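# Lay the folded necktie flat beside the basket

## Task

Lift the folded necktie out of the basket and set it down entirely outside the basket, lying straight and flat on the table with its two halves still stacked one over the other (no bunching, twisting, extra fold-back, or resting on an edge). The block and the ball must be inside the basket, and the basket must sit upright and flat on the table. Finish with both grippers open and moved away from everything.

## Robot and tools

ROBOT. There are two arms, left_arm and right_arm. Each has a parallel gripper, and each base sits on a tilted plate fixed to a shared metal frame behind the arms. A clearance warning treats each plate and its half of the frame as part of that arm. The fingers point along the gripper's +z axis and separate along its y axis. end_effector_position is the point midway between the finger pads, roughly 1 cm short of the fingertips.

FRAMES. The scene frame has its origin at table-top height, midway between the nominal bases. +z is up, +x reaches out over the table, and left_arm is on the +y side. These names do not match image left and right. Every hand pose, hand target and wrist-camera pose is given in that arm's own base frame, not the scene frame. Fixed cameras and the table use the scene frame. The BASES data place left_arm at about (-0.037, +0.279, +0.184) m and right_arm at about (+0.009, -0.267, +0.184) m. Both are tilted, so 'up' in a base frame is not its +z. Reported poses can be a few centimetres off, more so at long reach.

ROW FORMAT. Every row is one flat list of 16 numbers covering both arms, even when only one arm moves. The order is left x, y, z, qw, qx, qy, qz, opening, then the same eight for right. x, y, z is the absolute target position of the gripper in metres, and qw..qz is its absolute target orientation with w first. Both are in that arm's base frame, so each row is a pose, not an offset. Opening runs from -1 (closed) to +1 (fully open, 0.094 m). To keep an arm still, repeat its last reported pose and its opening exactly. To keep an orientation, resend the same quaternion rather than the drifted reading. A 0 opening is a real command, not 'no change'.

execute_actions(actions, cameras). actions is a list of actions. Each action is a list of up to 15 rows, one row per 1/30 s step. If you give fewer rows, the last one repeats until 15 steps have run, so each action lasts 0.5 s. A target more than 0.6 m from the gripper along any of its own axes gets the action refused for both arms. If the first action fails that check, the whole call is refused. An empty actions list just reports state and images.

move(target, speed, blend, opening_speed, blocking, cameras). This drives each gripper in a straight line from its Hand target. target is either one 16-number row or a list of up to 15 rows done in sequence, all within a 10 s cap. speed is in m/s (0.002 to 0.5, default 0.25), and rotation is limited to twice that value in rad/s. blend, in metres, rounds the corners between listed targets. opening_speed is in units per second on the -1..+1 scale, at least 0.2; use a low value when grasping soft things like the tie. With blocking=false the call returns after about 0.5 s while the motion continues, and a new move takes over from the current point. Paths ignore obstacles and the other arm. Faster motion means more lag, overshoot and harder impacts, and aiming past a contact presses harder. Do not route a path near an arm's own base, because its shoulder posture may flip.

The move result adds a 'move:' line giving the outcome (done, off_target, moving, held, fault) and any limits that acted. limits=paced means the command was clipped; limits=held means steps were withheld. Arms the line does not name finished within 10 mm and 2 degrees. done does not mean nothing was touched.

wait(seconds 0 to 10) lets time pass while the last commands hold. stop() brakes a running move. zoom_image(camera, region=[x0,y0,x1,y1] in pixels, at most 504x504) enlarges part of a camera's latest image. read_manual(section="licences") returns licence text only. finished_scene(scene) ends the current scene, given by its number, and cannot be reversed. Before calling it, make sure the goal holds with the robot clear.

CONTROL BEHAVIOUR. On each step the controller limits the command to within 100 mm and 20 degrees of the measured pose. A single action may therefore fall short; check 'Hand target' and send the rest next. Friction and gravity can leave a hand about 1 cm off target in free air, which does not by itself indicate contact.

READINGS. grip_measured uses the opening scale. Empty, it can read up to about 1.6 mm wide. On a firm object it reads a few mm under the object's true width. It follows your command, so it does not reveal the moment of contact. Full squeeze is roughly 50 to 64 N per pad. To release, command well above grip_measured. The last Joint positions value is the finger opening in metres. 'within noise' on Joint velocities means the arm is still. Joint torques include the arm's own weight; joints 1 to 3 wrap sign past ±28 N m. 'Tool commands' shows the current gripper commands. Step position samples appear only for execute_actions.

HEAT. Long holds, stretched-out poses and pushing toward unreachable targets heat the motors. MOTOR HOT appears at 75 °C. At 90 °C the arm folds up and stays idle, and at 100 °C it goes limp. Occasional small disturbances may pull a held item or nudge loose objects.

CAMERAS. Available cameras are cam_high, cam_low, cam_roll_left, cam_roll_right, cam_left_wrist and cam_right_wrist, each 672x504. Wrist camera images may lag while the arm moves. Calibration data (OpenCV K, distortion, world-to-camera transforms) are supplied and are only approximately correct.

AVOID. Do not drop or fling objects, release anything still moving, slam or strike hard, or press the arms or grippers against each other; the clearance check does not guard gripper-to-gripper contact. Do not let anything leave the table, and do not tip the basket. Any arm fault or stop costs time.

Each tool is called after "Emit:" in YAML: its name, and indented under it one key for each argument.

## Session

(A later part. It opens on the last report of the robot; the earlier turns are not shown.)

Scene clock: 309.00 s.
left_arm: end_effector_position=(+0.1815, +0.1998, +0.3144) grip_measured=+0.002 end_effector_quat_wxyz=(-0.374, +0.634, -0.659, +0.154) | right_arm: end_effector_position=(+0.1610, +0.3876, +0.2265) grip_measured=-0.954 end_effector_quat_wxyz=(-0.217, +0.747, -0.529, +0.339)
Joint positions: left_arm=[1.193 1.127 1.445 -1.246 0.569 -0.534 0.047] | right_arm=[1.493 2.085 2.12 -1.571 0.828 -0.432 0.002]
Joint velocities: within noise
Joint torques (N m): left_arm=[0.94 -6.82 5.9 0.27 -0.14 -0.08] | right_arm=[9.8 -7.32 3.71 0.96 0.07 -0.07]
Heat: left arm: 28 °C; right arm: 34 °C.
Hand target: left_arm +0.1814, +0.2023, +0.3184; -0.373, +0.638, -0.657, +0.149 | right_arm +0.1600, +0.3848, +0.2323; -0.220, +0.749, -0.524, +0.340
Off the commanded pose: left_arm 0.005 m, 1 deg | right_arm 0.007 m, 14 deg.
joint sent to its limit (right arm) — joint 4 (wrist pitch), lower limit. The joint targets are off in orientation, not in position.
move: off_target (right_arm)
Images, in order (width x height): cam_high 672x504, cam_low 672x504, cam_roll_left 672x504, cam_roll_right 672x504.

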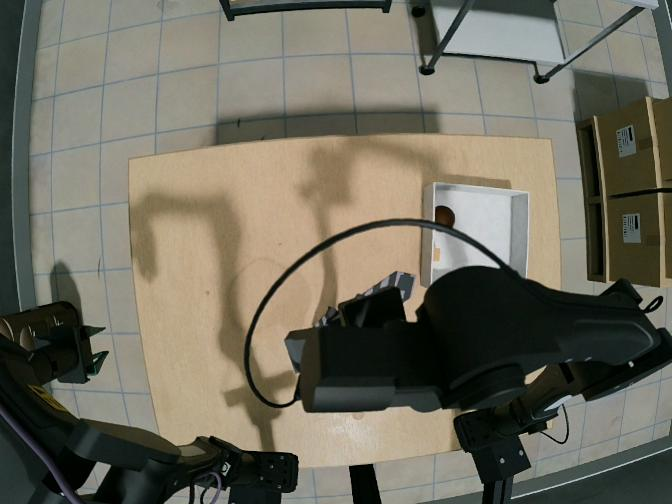

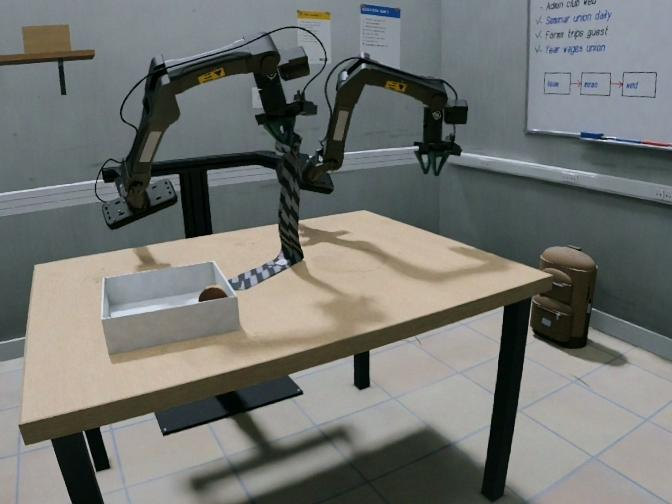

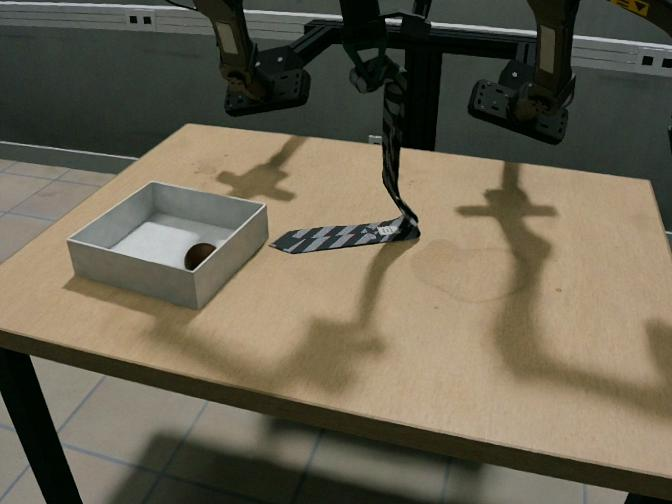

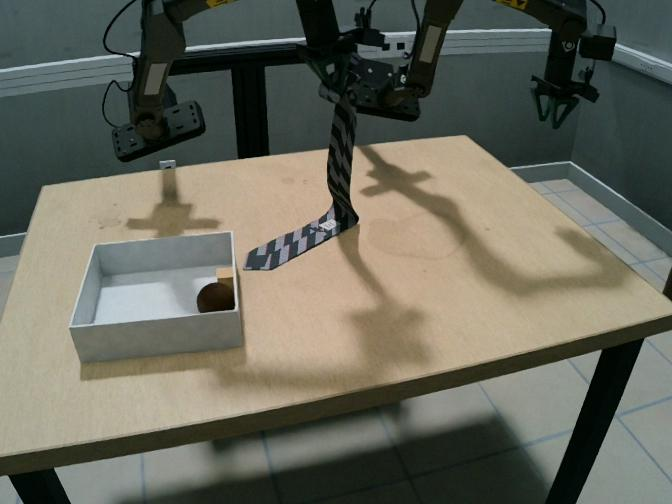

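Emit:
zoom_image:
  camera: "cam_roll_right"
  region: [280, 20, 420, 240]

Emit:
zoom_image:
  camera: "cam_roll_left"
  region: [320, 20, 460, 250]

Emit:
zoom_image:
  camera: "cam_low"
  region: [220, 60, 360, 300]

Scaled by 2.291 from the camera's 672x504 image, which has a finer 960x720 frame.

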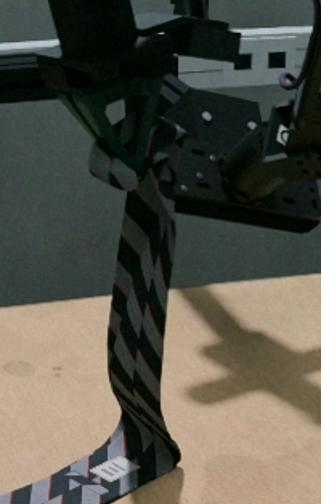

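Scaled by 2.191 from the camera's 672x504 image, which has a finer 960x720 frame.

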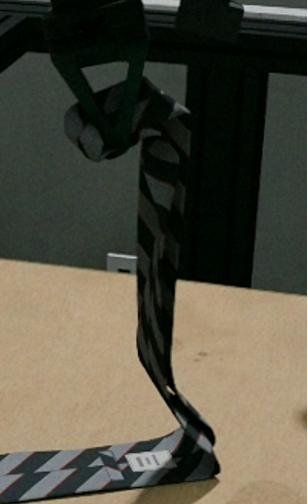

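Scaled by 2.100 from the camera's 672x504 image, which has a finer 960x720 frame.

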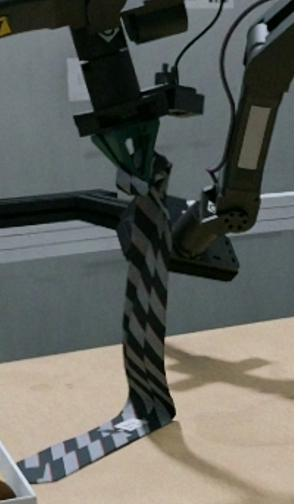

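Emit:
move:
  target:
    - [0.1814,0.2023,0.3185,0.3726,-0.6378,0.6576,-0.1492,0.0,0.1820,0.3931,0.1631,0.3185,-0.2419,0.8835,-0.2448,-1.0]
    - [0.1814,0.2023,0.3185,0.3726,-0.6378,0.6576,-0.1492,0.0,0.1938,0.4355,0.0986,0.4017,0.3459,0.8482,-0.0003,-1.0]
  speed: 0.25
  blend: 0.03

Emit:
zoom_image:
  camera: "cam_roll_right"
  region: [220, 50, 460, 290]

Scene clock: 345.20 s.
left_arm: end_effector_position=(+0.1814, +0.1996, +0.3143) grip_measured=+0.002 end_effector_quat_wxyz=(-0.373, +0.635, -0.659, +0.154) | right_arm: end_effector_position=(+0.1937, +0.4370, +0.0995) grip_measured=-0.954 end_effector_quat_wxyz=(+0.379, +0.283, +0.881, +0.018)
Joint positions: left_arm=[1.193 1.127 1.446 -1.247 0.568 -0.535 0.047] | right_arm=[1.415 2.498 2.334 -1.512 0.772 2.08 0.002]
Joint velocities: within noise
Joint torques (N m): left_arm=[0.94 -6.82 5.89 0.26 -0.15 -0.08] | right_arm=[11.92 -9.77 3.07 0.83 -0.02 0.16]
Heat: left arm: 30 °C; right arm: 34 °C.
Hand target: left_arm +0.1814, +0.2023, +0.3184; -0.373, +0.638, -0.657, +0.149 | right_arm +0.1941, +0.4355, +0.0986; +0.378, +0.289, +0.879, +0.020
Off the commanded pose: left_arm 0.005 m, 1 deg | right_arm 0.002 m, 9 deg.
joint sent to its limit (right arm) — joint 6 (wrist roll), upper limit. The joint targets are off in orientation, not in position.
move: off_target (right_arm)
camera_calibration:
cam_left_wrist: T_world_to_cam=[[0.729688, -0.140488, 0.669192, -0.314565], [-0.222444, -0.974203, 0.0380325, 0.259048], [0.646586, -0.17661, -0.742115, 0.238075], [0, 0, 0, 1]] pos_world=[0.133222, 0.250219, 0.377331]
cam_right_wrist: T_world_to_cam=[[-0.503832, -0.82098, -0.268597, 0.487519], [-0.751159, 0.569946, -0.333051, -0.0266035], [0.426514, 0.0339572, -0.903844, 0.0793548], [0, 0, 0, 1]] pos_world=[0.191798, 0.412711, 0.19381]

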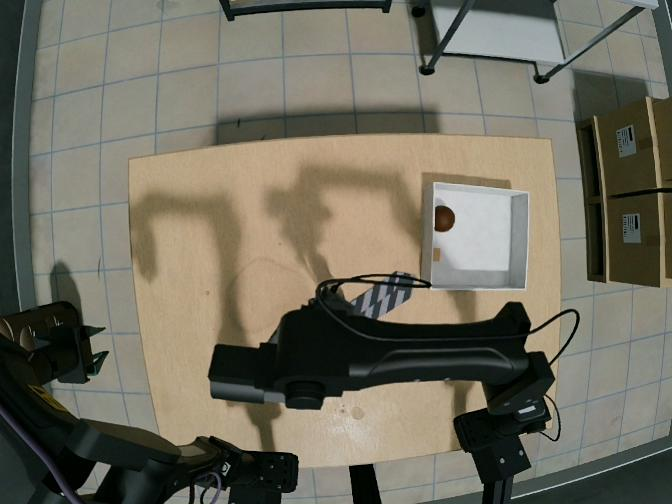

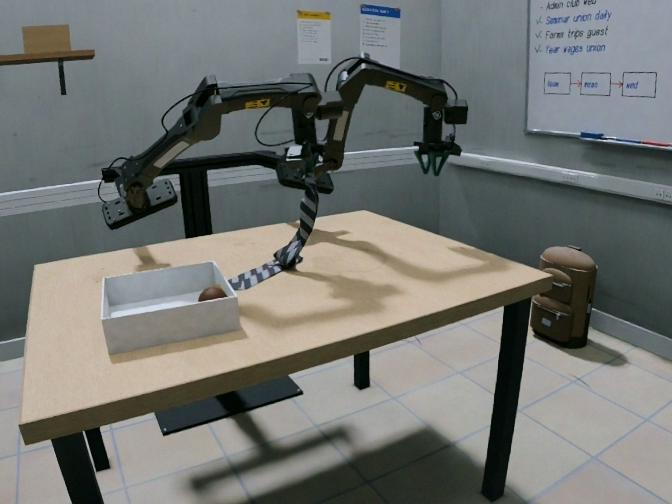

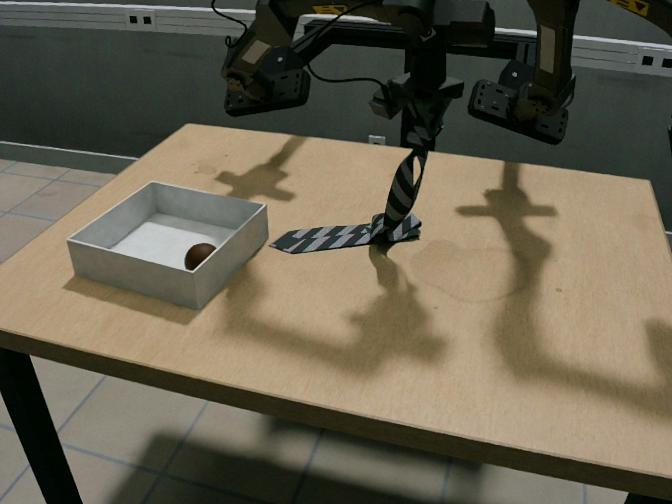

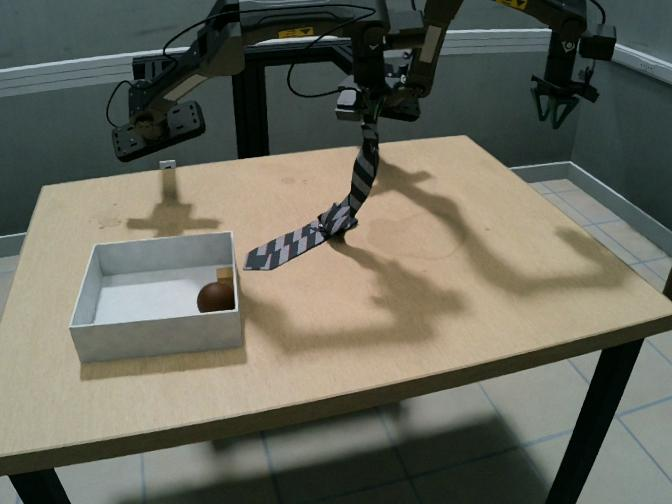

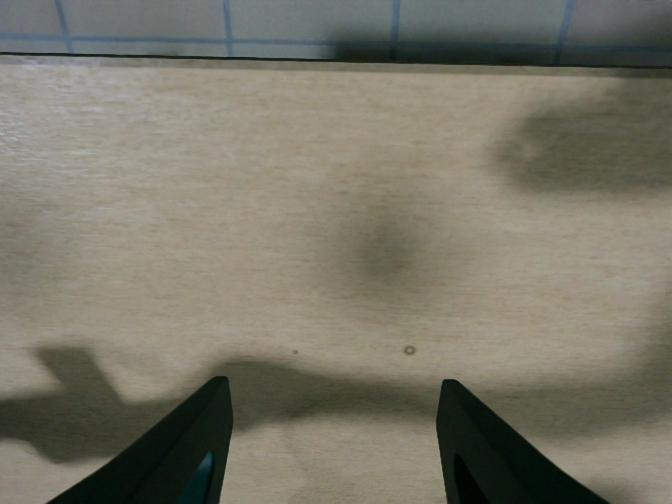

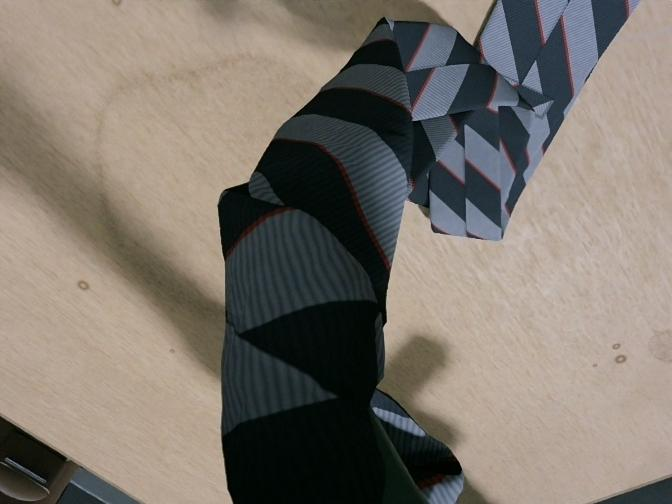

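Scaled by 2.100 from the camera's 672x504 image, which has a finer 960x720 frame.

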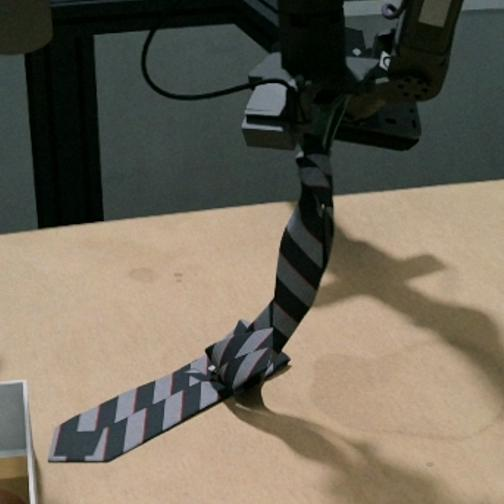

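Emit:
move:
  target: [0.1814,0.2023,0.3185,0.3726,-0.6378,0.6576,-0.1492,0.0,0.0669,0.4464,0.1585,0.4001,0.2706,0.8751,-0.0353,-1.0]
  speed: 0.2

Emit:
zoom_image:
  camera: "cam_roll_right"
  region: [220, 20, 460, 290]

Emit:
zoom_image:
  camera: "cam_roll_left"
  region: [320, 20, 520, 250]

Scene clock: 352.47 s.
left_arm: end_effector_position=(+0.1813, +0.1996, +0.3143) grip_measured=+0.002 end_effector_quat_wxyz=(-0.373, +0.635, -0.659, +0.154) | right_arm: end_effector_position=(+0.0714, +0.4530, +0.1567) grip_measured=-0.954 end_effector_quat_wxyz=(+0.354, +0.179, +0.913, +0.097)
Joint positions: left_arm=[1.193 1.127 1.446 -1.247 0.568 -0.535 0.047] | right_arm=[1.68 2.33 2.277 -1.552 0.751 2.082 0.002]
Joint velocities: within noise
Joint torques (N m): left_arm=[0.92 -6.82 5.89 0.26 -0.15 -0.08] | right_arm=[11.25 -7.72 3.03 0.93 0.01 0.12]
Heat: left arm: 30 °C; right arm: 35 °C.
Hand target: left_arm +0.1814, +0.2023, +0.3184; -0.373, +0.638, -0.657, +0.149 | right_arm +0.0674, +0.4464, +0.1583; +0.357, +0.174, +0.914, +0.089
Off the commanded pose: left_arm 0.005 m, 1 deg | right_arm 0.008 m, 20 deg.
joint sent to its limit (right arm) — joint 4 (wrist pitch), lower limit; joint 6 (wrist roll), upper limit. The joint targets are off in orientation, not in position.
move: off_target (right_arm)
camera_calibration:
cam_left_wrist: T_world_to_cam=[[0.730004, -0.140159, 0.668917, -0.3145], [-0.222205, -0.974245, 0.0383625, 0.258876], [0.646312, -0.176641, -0.742347, 0.238186], [0, 0, 0, 1]] pos_world=[0.133167, 0.250202, 0.37726]
cam_right_wrist: T_world_to_cam=[[-0.281733, -0.903254, -0.323665, 0.484459], [-0.882499, 0.376336, -0.282074, -0.0194522], [0.376591, 0.206164, -0.903147, 0.108134], [0, 0, 0, 1]] pos_world=[0.0785996, 0.422617, 0.248976]

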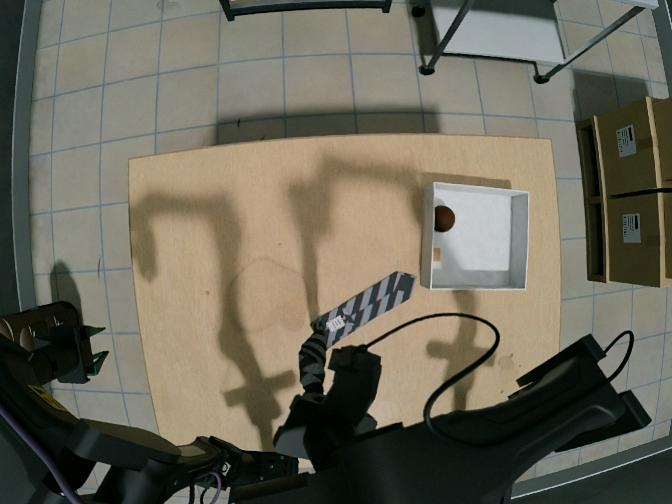

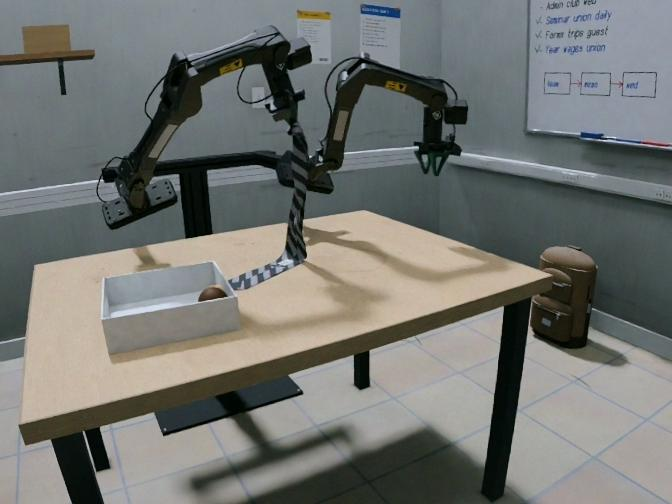

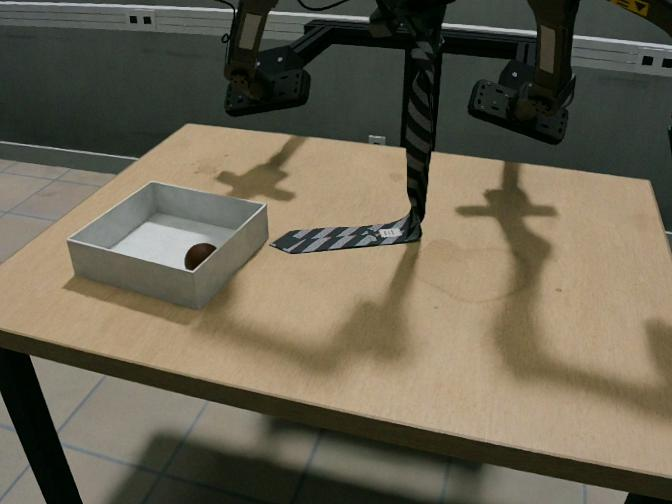

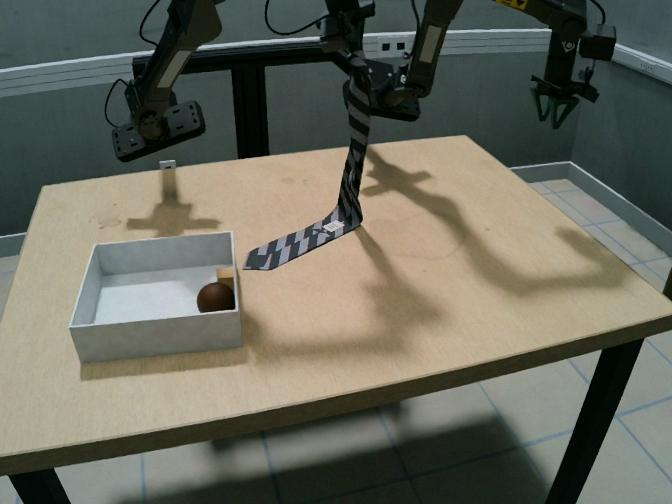

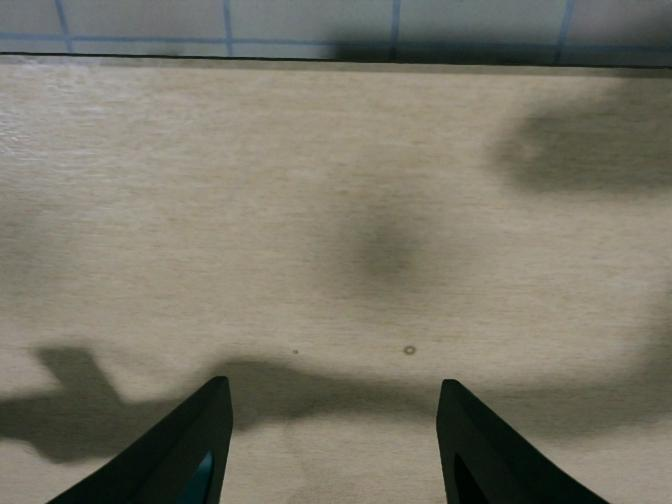

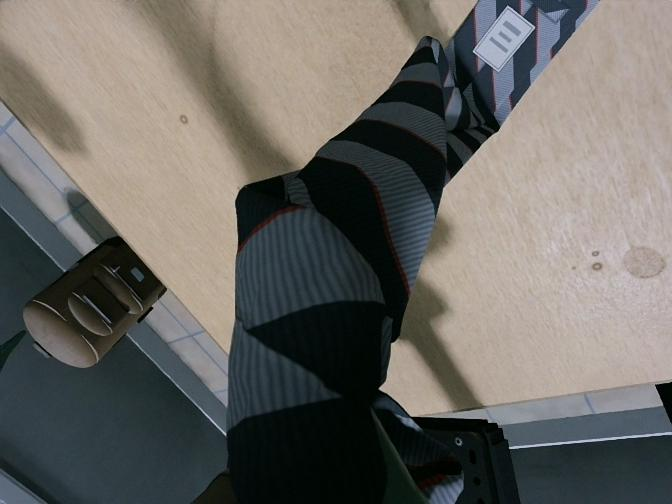

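Scaled by 1.867 from the camera's 672x504 image, which has a finer 960x720 frame.

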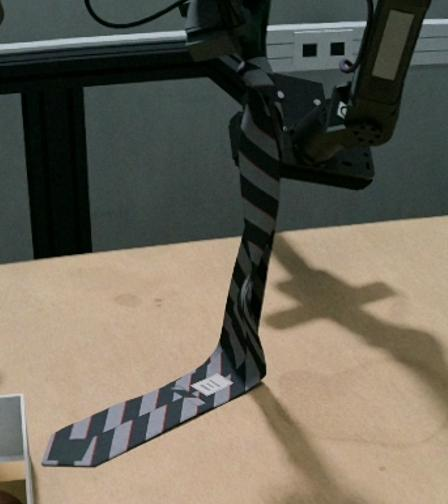

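Scaled by 2.191 from the camera's 672x504 image, which has a finer 960x720 frame.

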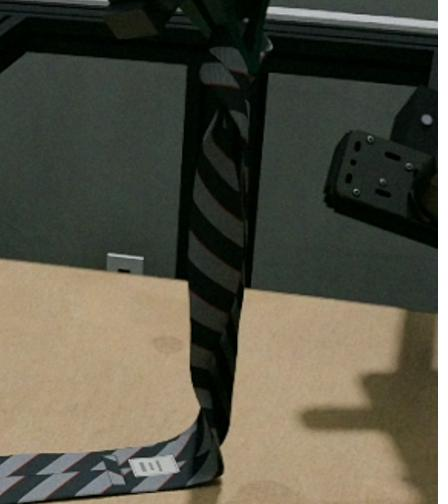

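Emit:
zoom_image:
  camera: "cam_right_wrist"
  region: [200, 0, 620, 315]

Emit:
zoom_image:
  camera: "cam_low"
  region: [250, 80, 350, 280]

Emit:
zoom_image:
  camera: "cam_roll_left"
  region: [380, 20, 460, 130]

Scaled by 1.200 from the camera's 672x504 image, which has a finer 960x720 frame.

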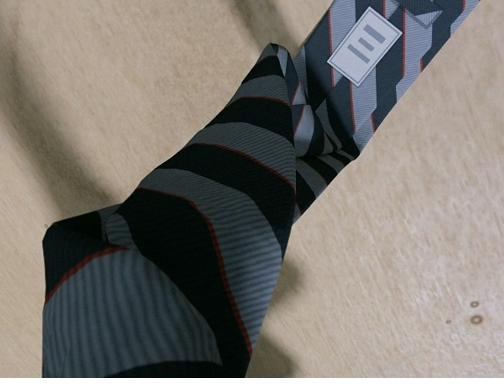

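Scaled by 2.520 from the camera's 672x504 image, which has a finer 960x720 frame.

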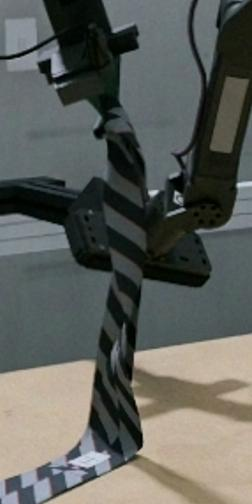

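Scaled by 4.582 from the camera's 672x504 image, which has a finer 960x720 frame.

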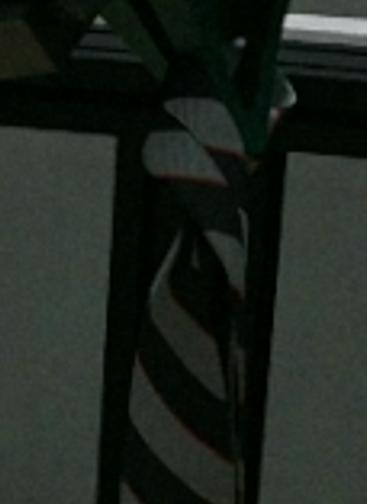

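Emit:
move:
  target:
    - [0.1814,0.2023,0.3185,0.3726,-0.6378,0.6576,-0.1492,0.0,0.0669,0.4464,0.1585,0.3185,-0.2419,0.8835,-0.2448,-1.0]
    - [0.1814,0.2023,0.3185,0.3726,-0.6378,0.6576,-0.1492,0.0,0.1231,0.4402,0.1585,-0.1104,0.7200,-0.5663,0.3862,-1.0]
    - [0.1814,0.2023,0.3185,0.3726,-0.6378,0.6576,-0.1492,0.0,0.2552,0.4115,0.1111,-0.0172,0.8323,-0.3826,0.4013,-1.0]
  speed: 0.35
  blend: 0.02

Emit:
zoom_image:
  camera: "cam_roll_right"
  region: [220, 20, 460, 290]

Scene clock: 391.90 s.
left_arm: end_effector_position=(+0.1813, +0.1996, +0.3143) grip_measured=+0.002 end_effector_quat_wxyz=(-0.373, +0.635, -0.659, +0.154) | right_arm: end_effector_position=(+0.2597, +0.4073, +0.1172) grip_measured=-0.955 end_effector_quat_wxyz=(-0.025, +0.826, -0.395, +0.401)
Joint positions: left_arm=[1.193 1.127 1.446 -1.247 0.568 -0.535 0.047] | right_arm=[1.275 2.516 2.413 -1.564 0.822 -0.934 0.002]
Joint velocities: within noise
Joint torques (N m): left_arm=[0.94 -6.82 5.89 0.26 -0.15 -0.08] | right_arm=[13.44 -7.8 5.76 0.43 0 -0.07]
Heat: left arm: 30 °C; right arm: 36 °C.
Hand target: left_arm +0.1814, +0.2023, +0.3184; -0.373, +0.638, -0.657, +0.149 | right_arm +0.2552, +0.4113, +0.1112; -0.018, +0.832, -0.382, +0.401
Off the commanded pose: left_arm 0.005 m, 1 deg | right_arm 0.009 m, 2 deg.
move: done; limits=paced
camera_calibration:
cam_left_wrist: T_world_to_cam=[[0.729971, -0.139796, 0.669029, -0.314601], [-0.221958, -0.974292, 0.0385947, 0.258768], [0.646434, -0.176669, -0.742234, 0.238134], [0, 0, 0, 1]] pos_world=[0.133148, 0.250207, 0.377242]
cam_right_wrist: T_world_to_cam=[[0.644927, 0.663915, 0.378531, -0.477814], [0.0641898, -0.540609, 0.838822, 0.149003], [0.761544, -0.516681, -0.39127, 0.145424], [0, 0, 0, 1]] pos_world=[0.187844, 0.472918, 0.112781]

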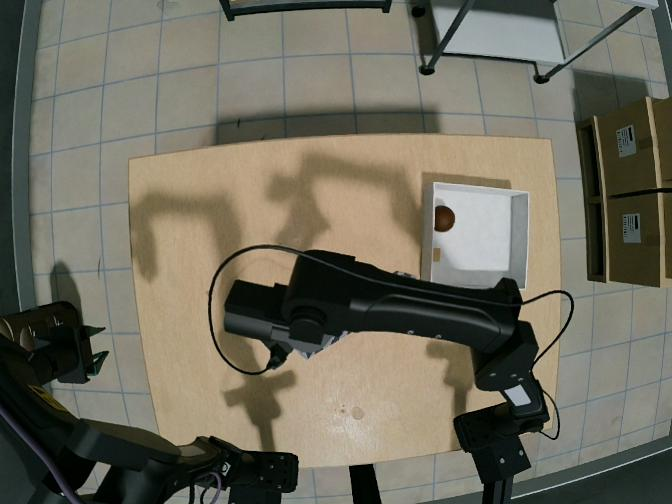

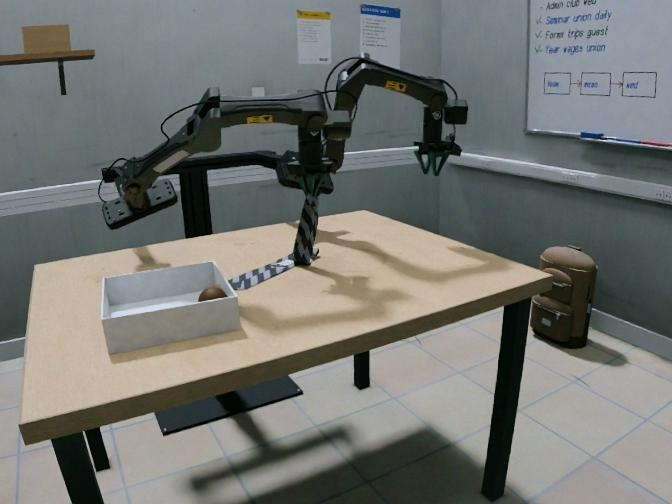

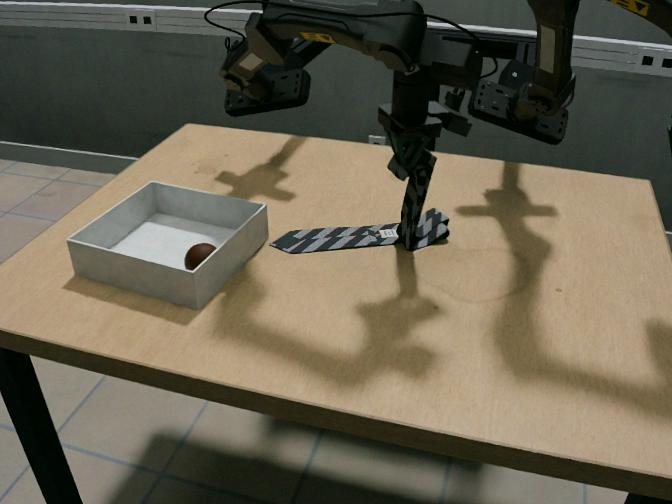

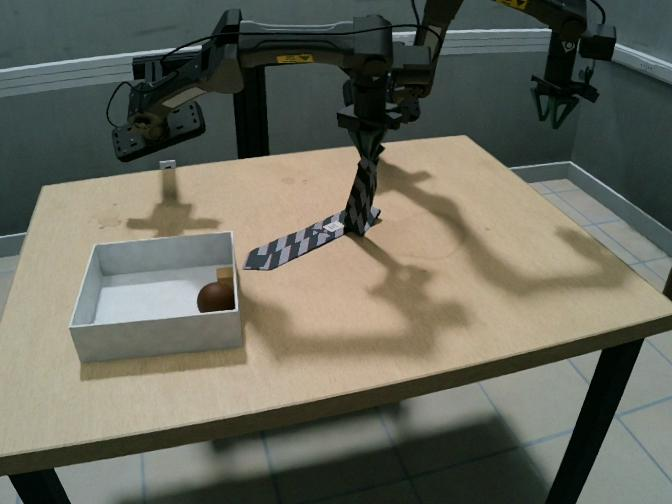

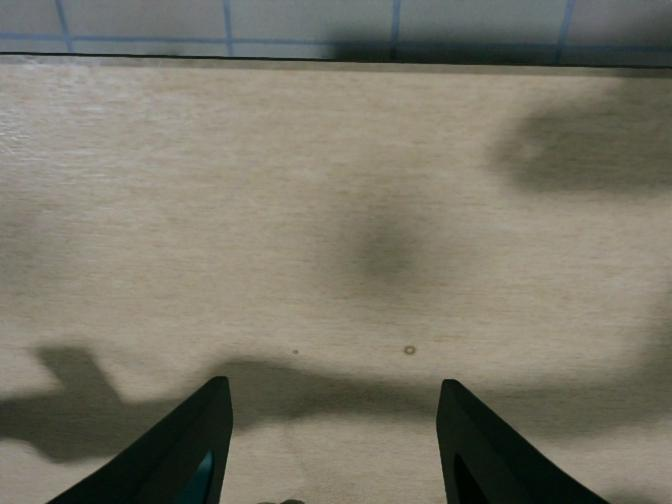

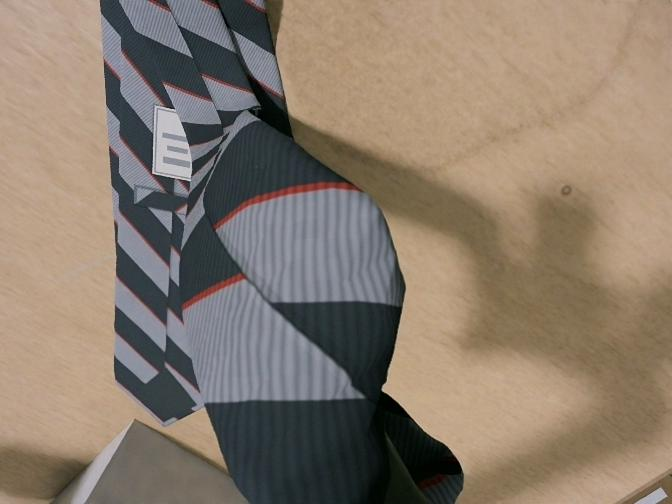

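Scaled by 1.867 from the camera's 672x504 image, which has a finer 960x720 frame.

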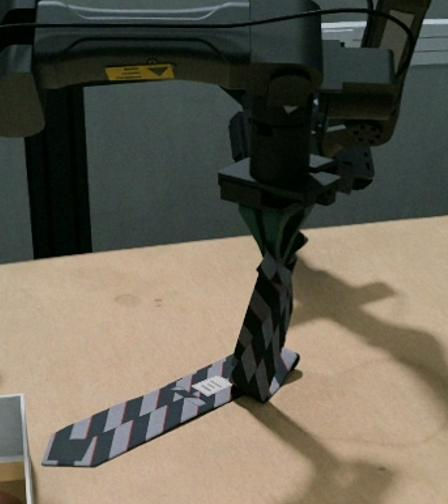

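Emit:
move:
  target: [0.1814,0.2023,0.3185,0.3726,-0.6378,0.6576,-0.1492,0.0,0.3932,0.3718,0.0299,-0.0172,0.8323,-0.3826,0.4013,-1.0]
  speed: 0.1

Emit:
zoom_image:
  camera: "cam_roll_left"
  region: [240, 120, 540, 330]

Scene clock: 398.70 s.
left_arm: end_effector_position=(+0.1813, +0.1996, +0.3143) grip_measured=+0.002 end_effector_quat_wxyz=(-0.373, +0.635, -0.659, +0.154) | right_arm: end_effector_position=(+0.3968, +0.3717, +0.0489) grip_measured=-0.955 end_effector_quat_wxyz=(-0.030, +0.823, -0.393, +0.409)
Joint positions: left_arm=[1.193 1.127 1.446 -1.247 0.568 -0.535 0.047] | right_arm=[0.993 2.525 2.142 -0.961 0.822 -1.356 0.002]
Joint velocities: within noise
Joint torques (N m): left_arm=[0.92 -6.82 5.89 0.26 -0.14 -0.07] | right_arm=[12.81 -8.79 2.99 0.74 -0.11 -0.04]
Heat: left arm: 30 °C; right arm: 37 °C.
Hand target: left_arm +0.1814, +0.2023, +0.3184; -0.373, +0.638, -0.657, +0.149 | right_arm +0.3928, +0.3713, +0.0303; -0.017, +0.832, -0.383, +0.401
Off the commanded pose: left_arm 0.005 m, 1 deg | right_arm 0.019 m, 2 deg.
move: off_target (right_arm)
camera_calibration:
cam_left_wrist: T_world_to_cam=[[0.729971, -0.139796, 0.669029, -0.314601], [-0.221958, -0.974292, 0.0385947, 0.258768], [0.646434, -0.176669, -0.742234, 0.238134], [0, 0, 0, 1]] pos_world=[0.133148, 0.250207, 0.377242]
cam_right_wrist: T_world_to_cam=[[0.633194, 0.666496, 0.393508, -0.51376], [0.0481837, -0.54137, 0.839402, 0.184824], [0.772492, -0.512544, -0.374907, -0.0107646], [0, 0, 0, 1]] pos_world=[0.32472, 0.43696, 0.0429915]

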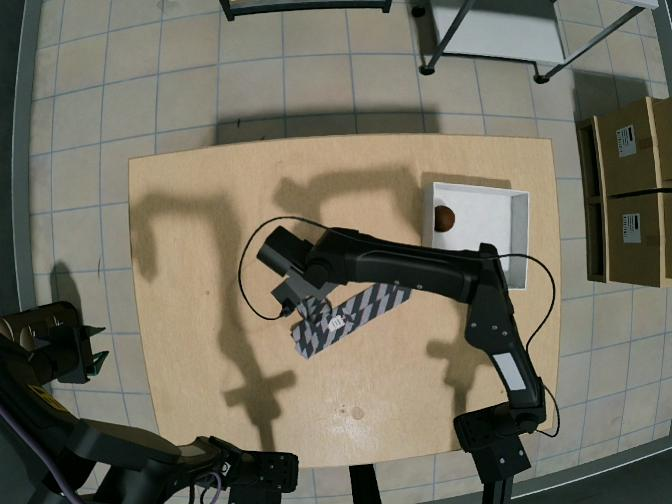

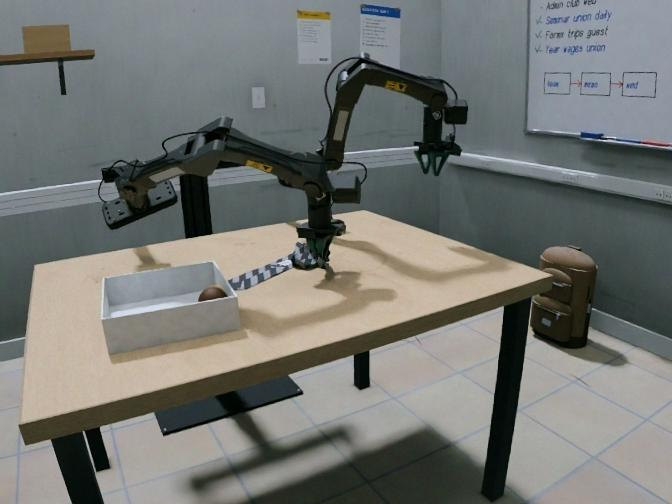

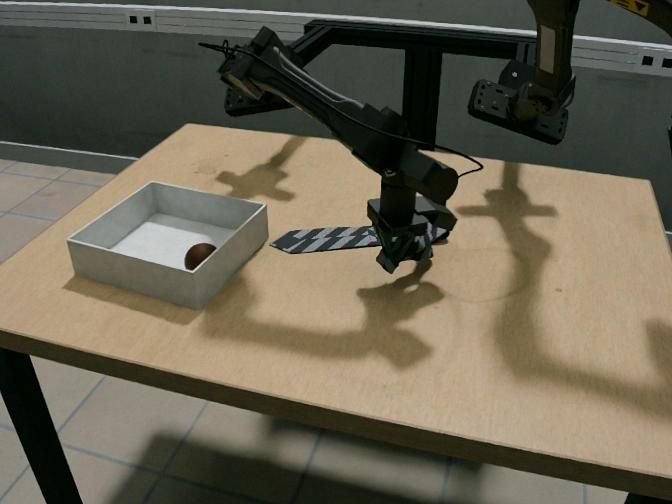

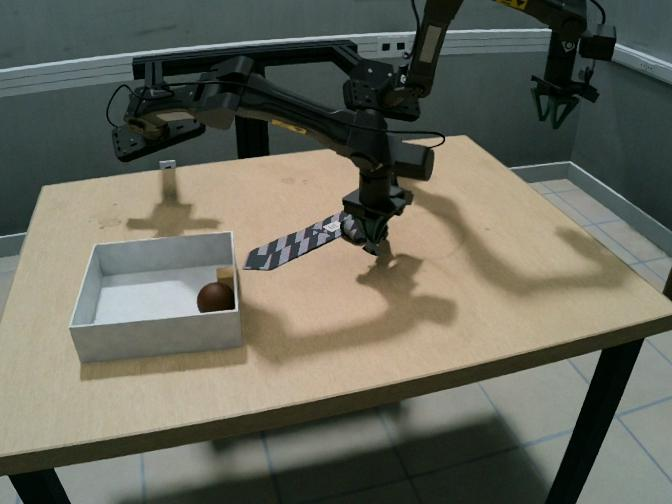

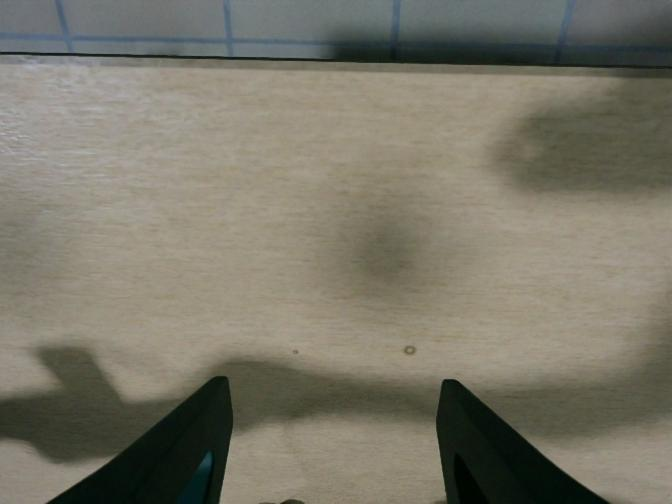

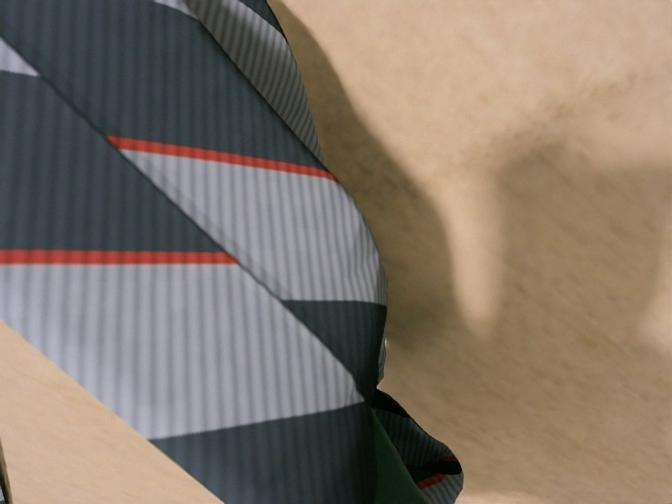

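Scaled by 1.680 from the camera's 672x504 image, which has a finer 960x720 frame.

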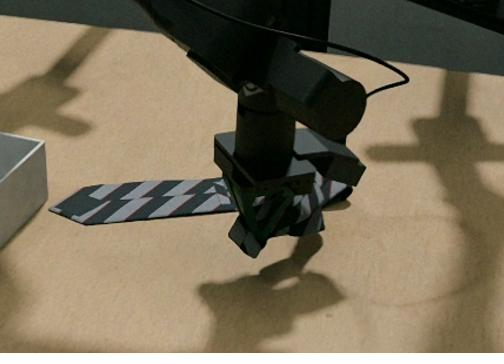

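Emit:
move:
  target: [0.1814,0.2023,0.3185,0.3726,-0.6378,0.6576,-0.1492,0.0,0.4480,0.3405,0.0506,-0.0172,0.8323,-0.3826,0.4013,-1.0]
  speed: 0.1
  cameras: ["cam_high","cam_roll_left","cam_right_wrist"]

Scene clock: 403.70 s.
left_arm: end_effector_position=(+0.1813, +0.1996, +0.3143) grip_measured=+0.002 end_effector_quat_wxyz=(-0.373, +0.635, -0.659, +0.154) | right_arm: end_effector_position=(+0.4311, +0.3463, +0.0485) grip_measured=-0.955 end_effector_quat_wxyz=(-0.005, +0.840, -0.368, +0.399)
Joint positions: left_arm=[1.193 1.127 1.446 -1.247 0.568 -0.535 0.047] | right_arm=[0.905 2.525 2.15 -0.92 0.784 -1.526 0.002]
Joint velocities: within noise
Joint torques (N m): left_arm=[0.92 -6.82 5.89 0.26 -0.15 -0.07] | right_arm=[9.42 -10.93 4.98 1 -0.06 -0.11]
Heat: left arm: 30 °C; right arm: 37 °C.
Hand target: left_arm +0.1814, +0.2023, +0.3184; -0.373, +0.638, -0.657, +0.149 | right_arm +0.4473, +0.3399, +0.0509; -0.017, +0.832, -0.383, +0.401
Off the commanded pose: left_arm 0.005 m, 1 deg | right_arm 0.018 m, 2 deg.
move: off_target (right_arm)
camera_calibration:
cam_right_wrist: T_world_to_cam=[[0.627018, 0.707996, 0.324948, -0.526797], [0.107846, -0.492007, 0.863886, 0.125817], [0.771504, -0.506627, -0.384851, -0.0515388], [0, 0, 0, 1]] pos_world=[0.356505, 0.408762, 0.0426556]
Images, in order (width x height): cam_high 672x504, cam_roll_left 672x504, cam_right_wrist 672x504.

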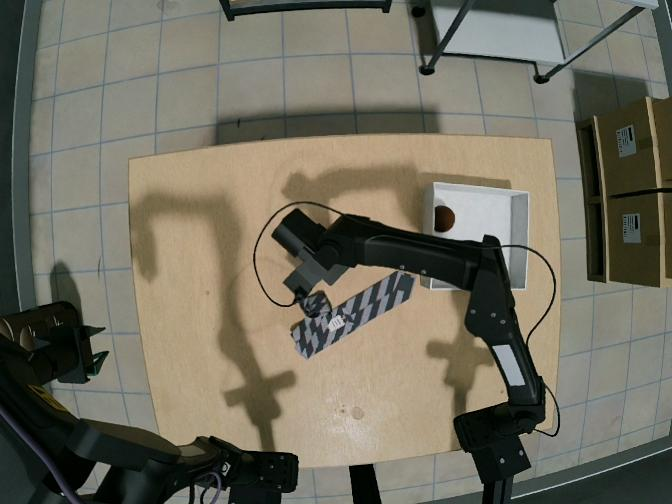

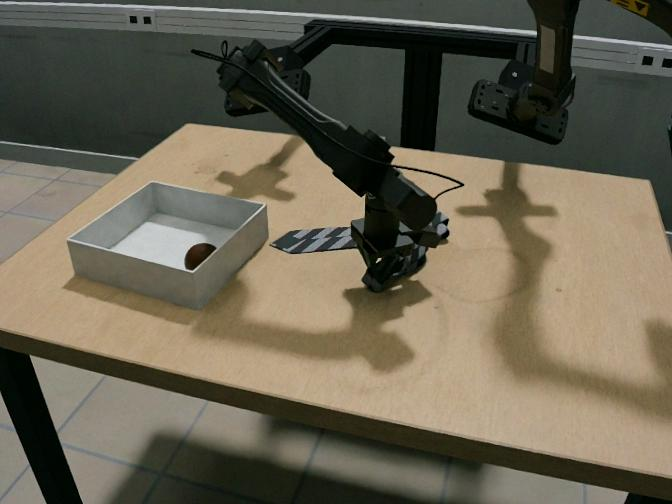

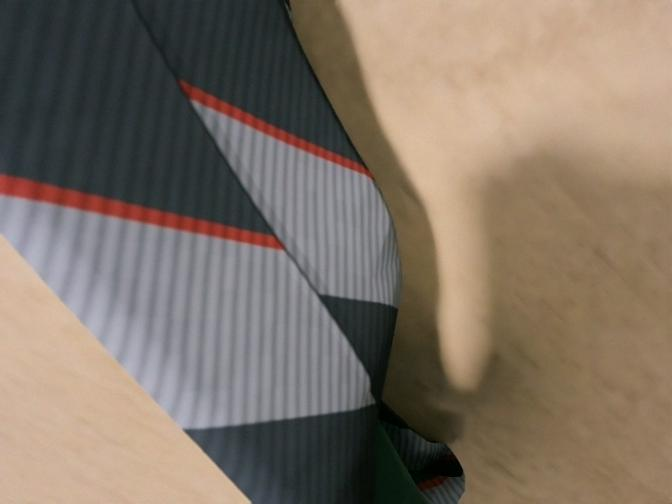

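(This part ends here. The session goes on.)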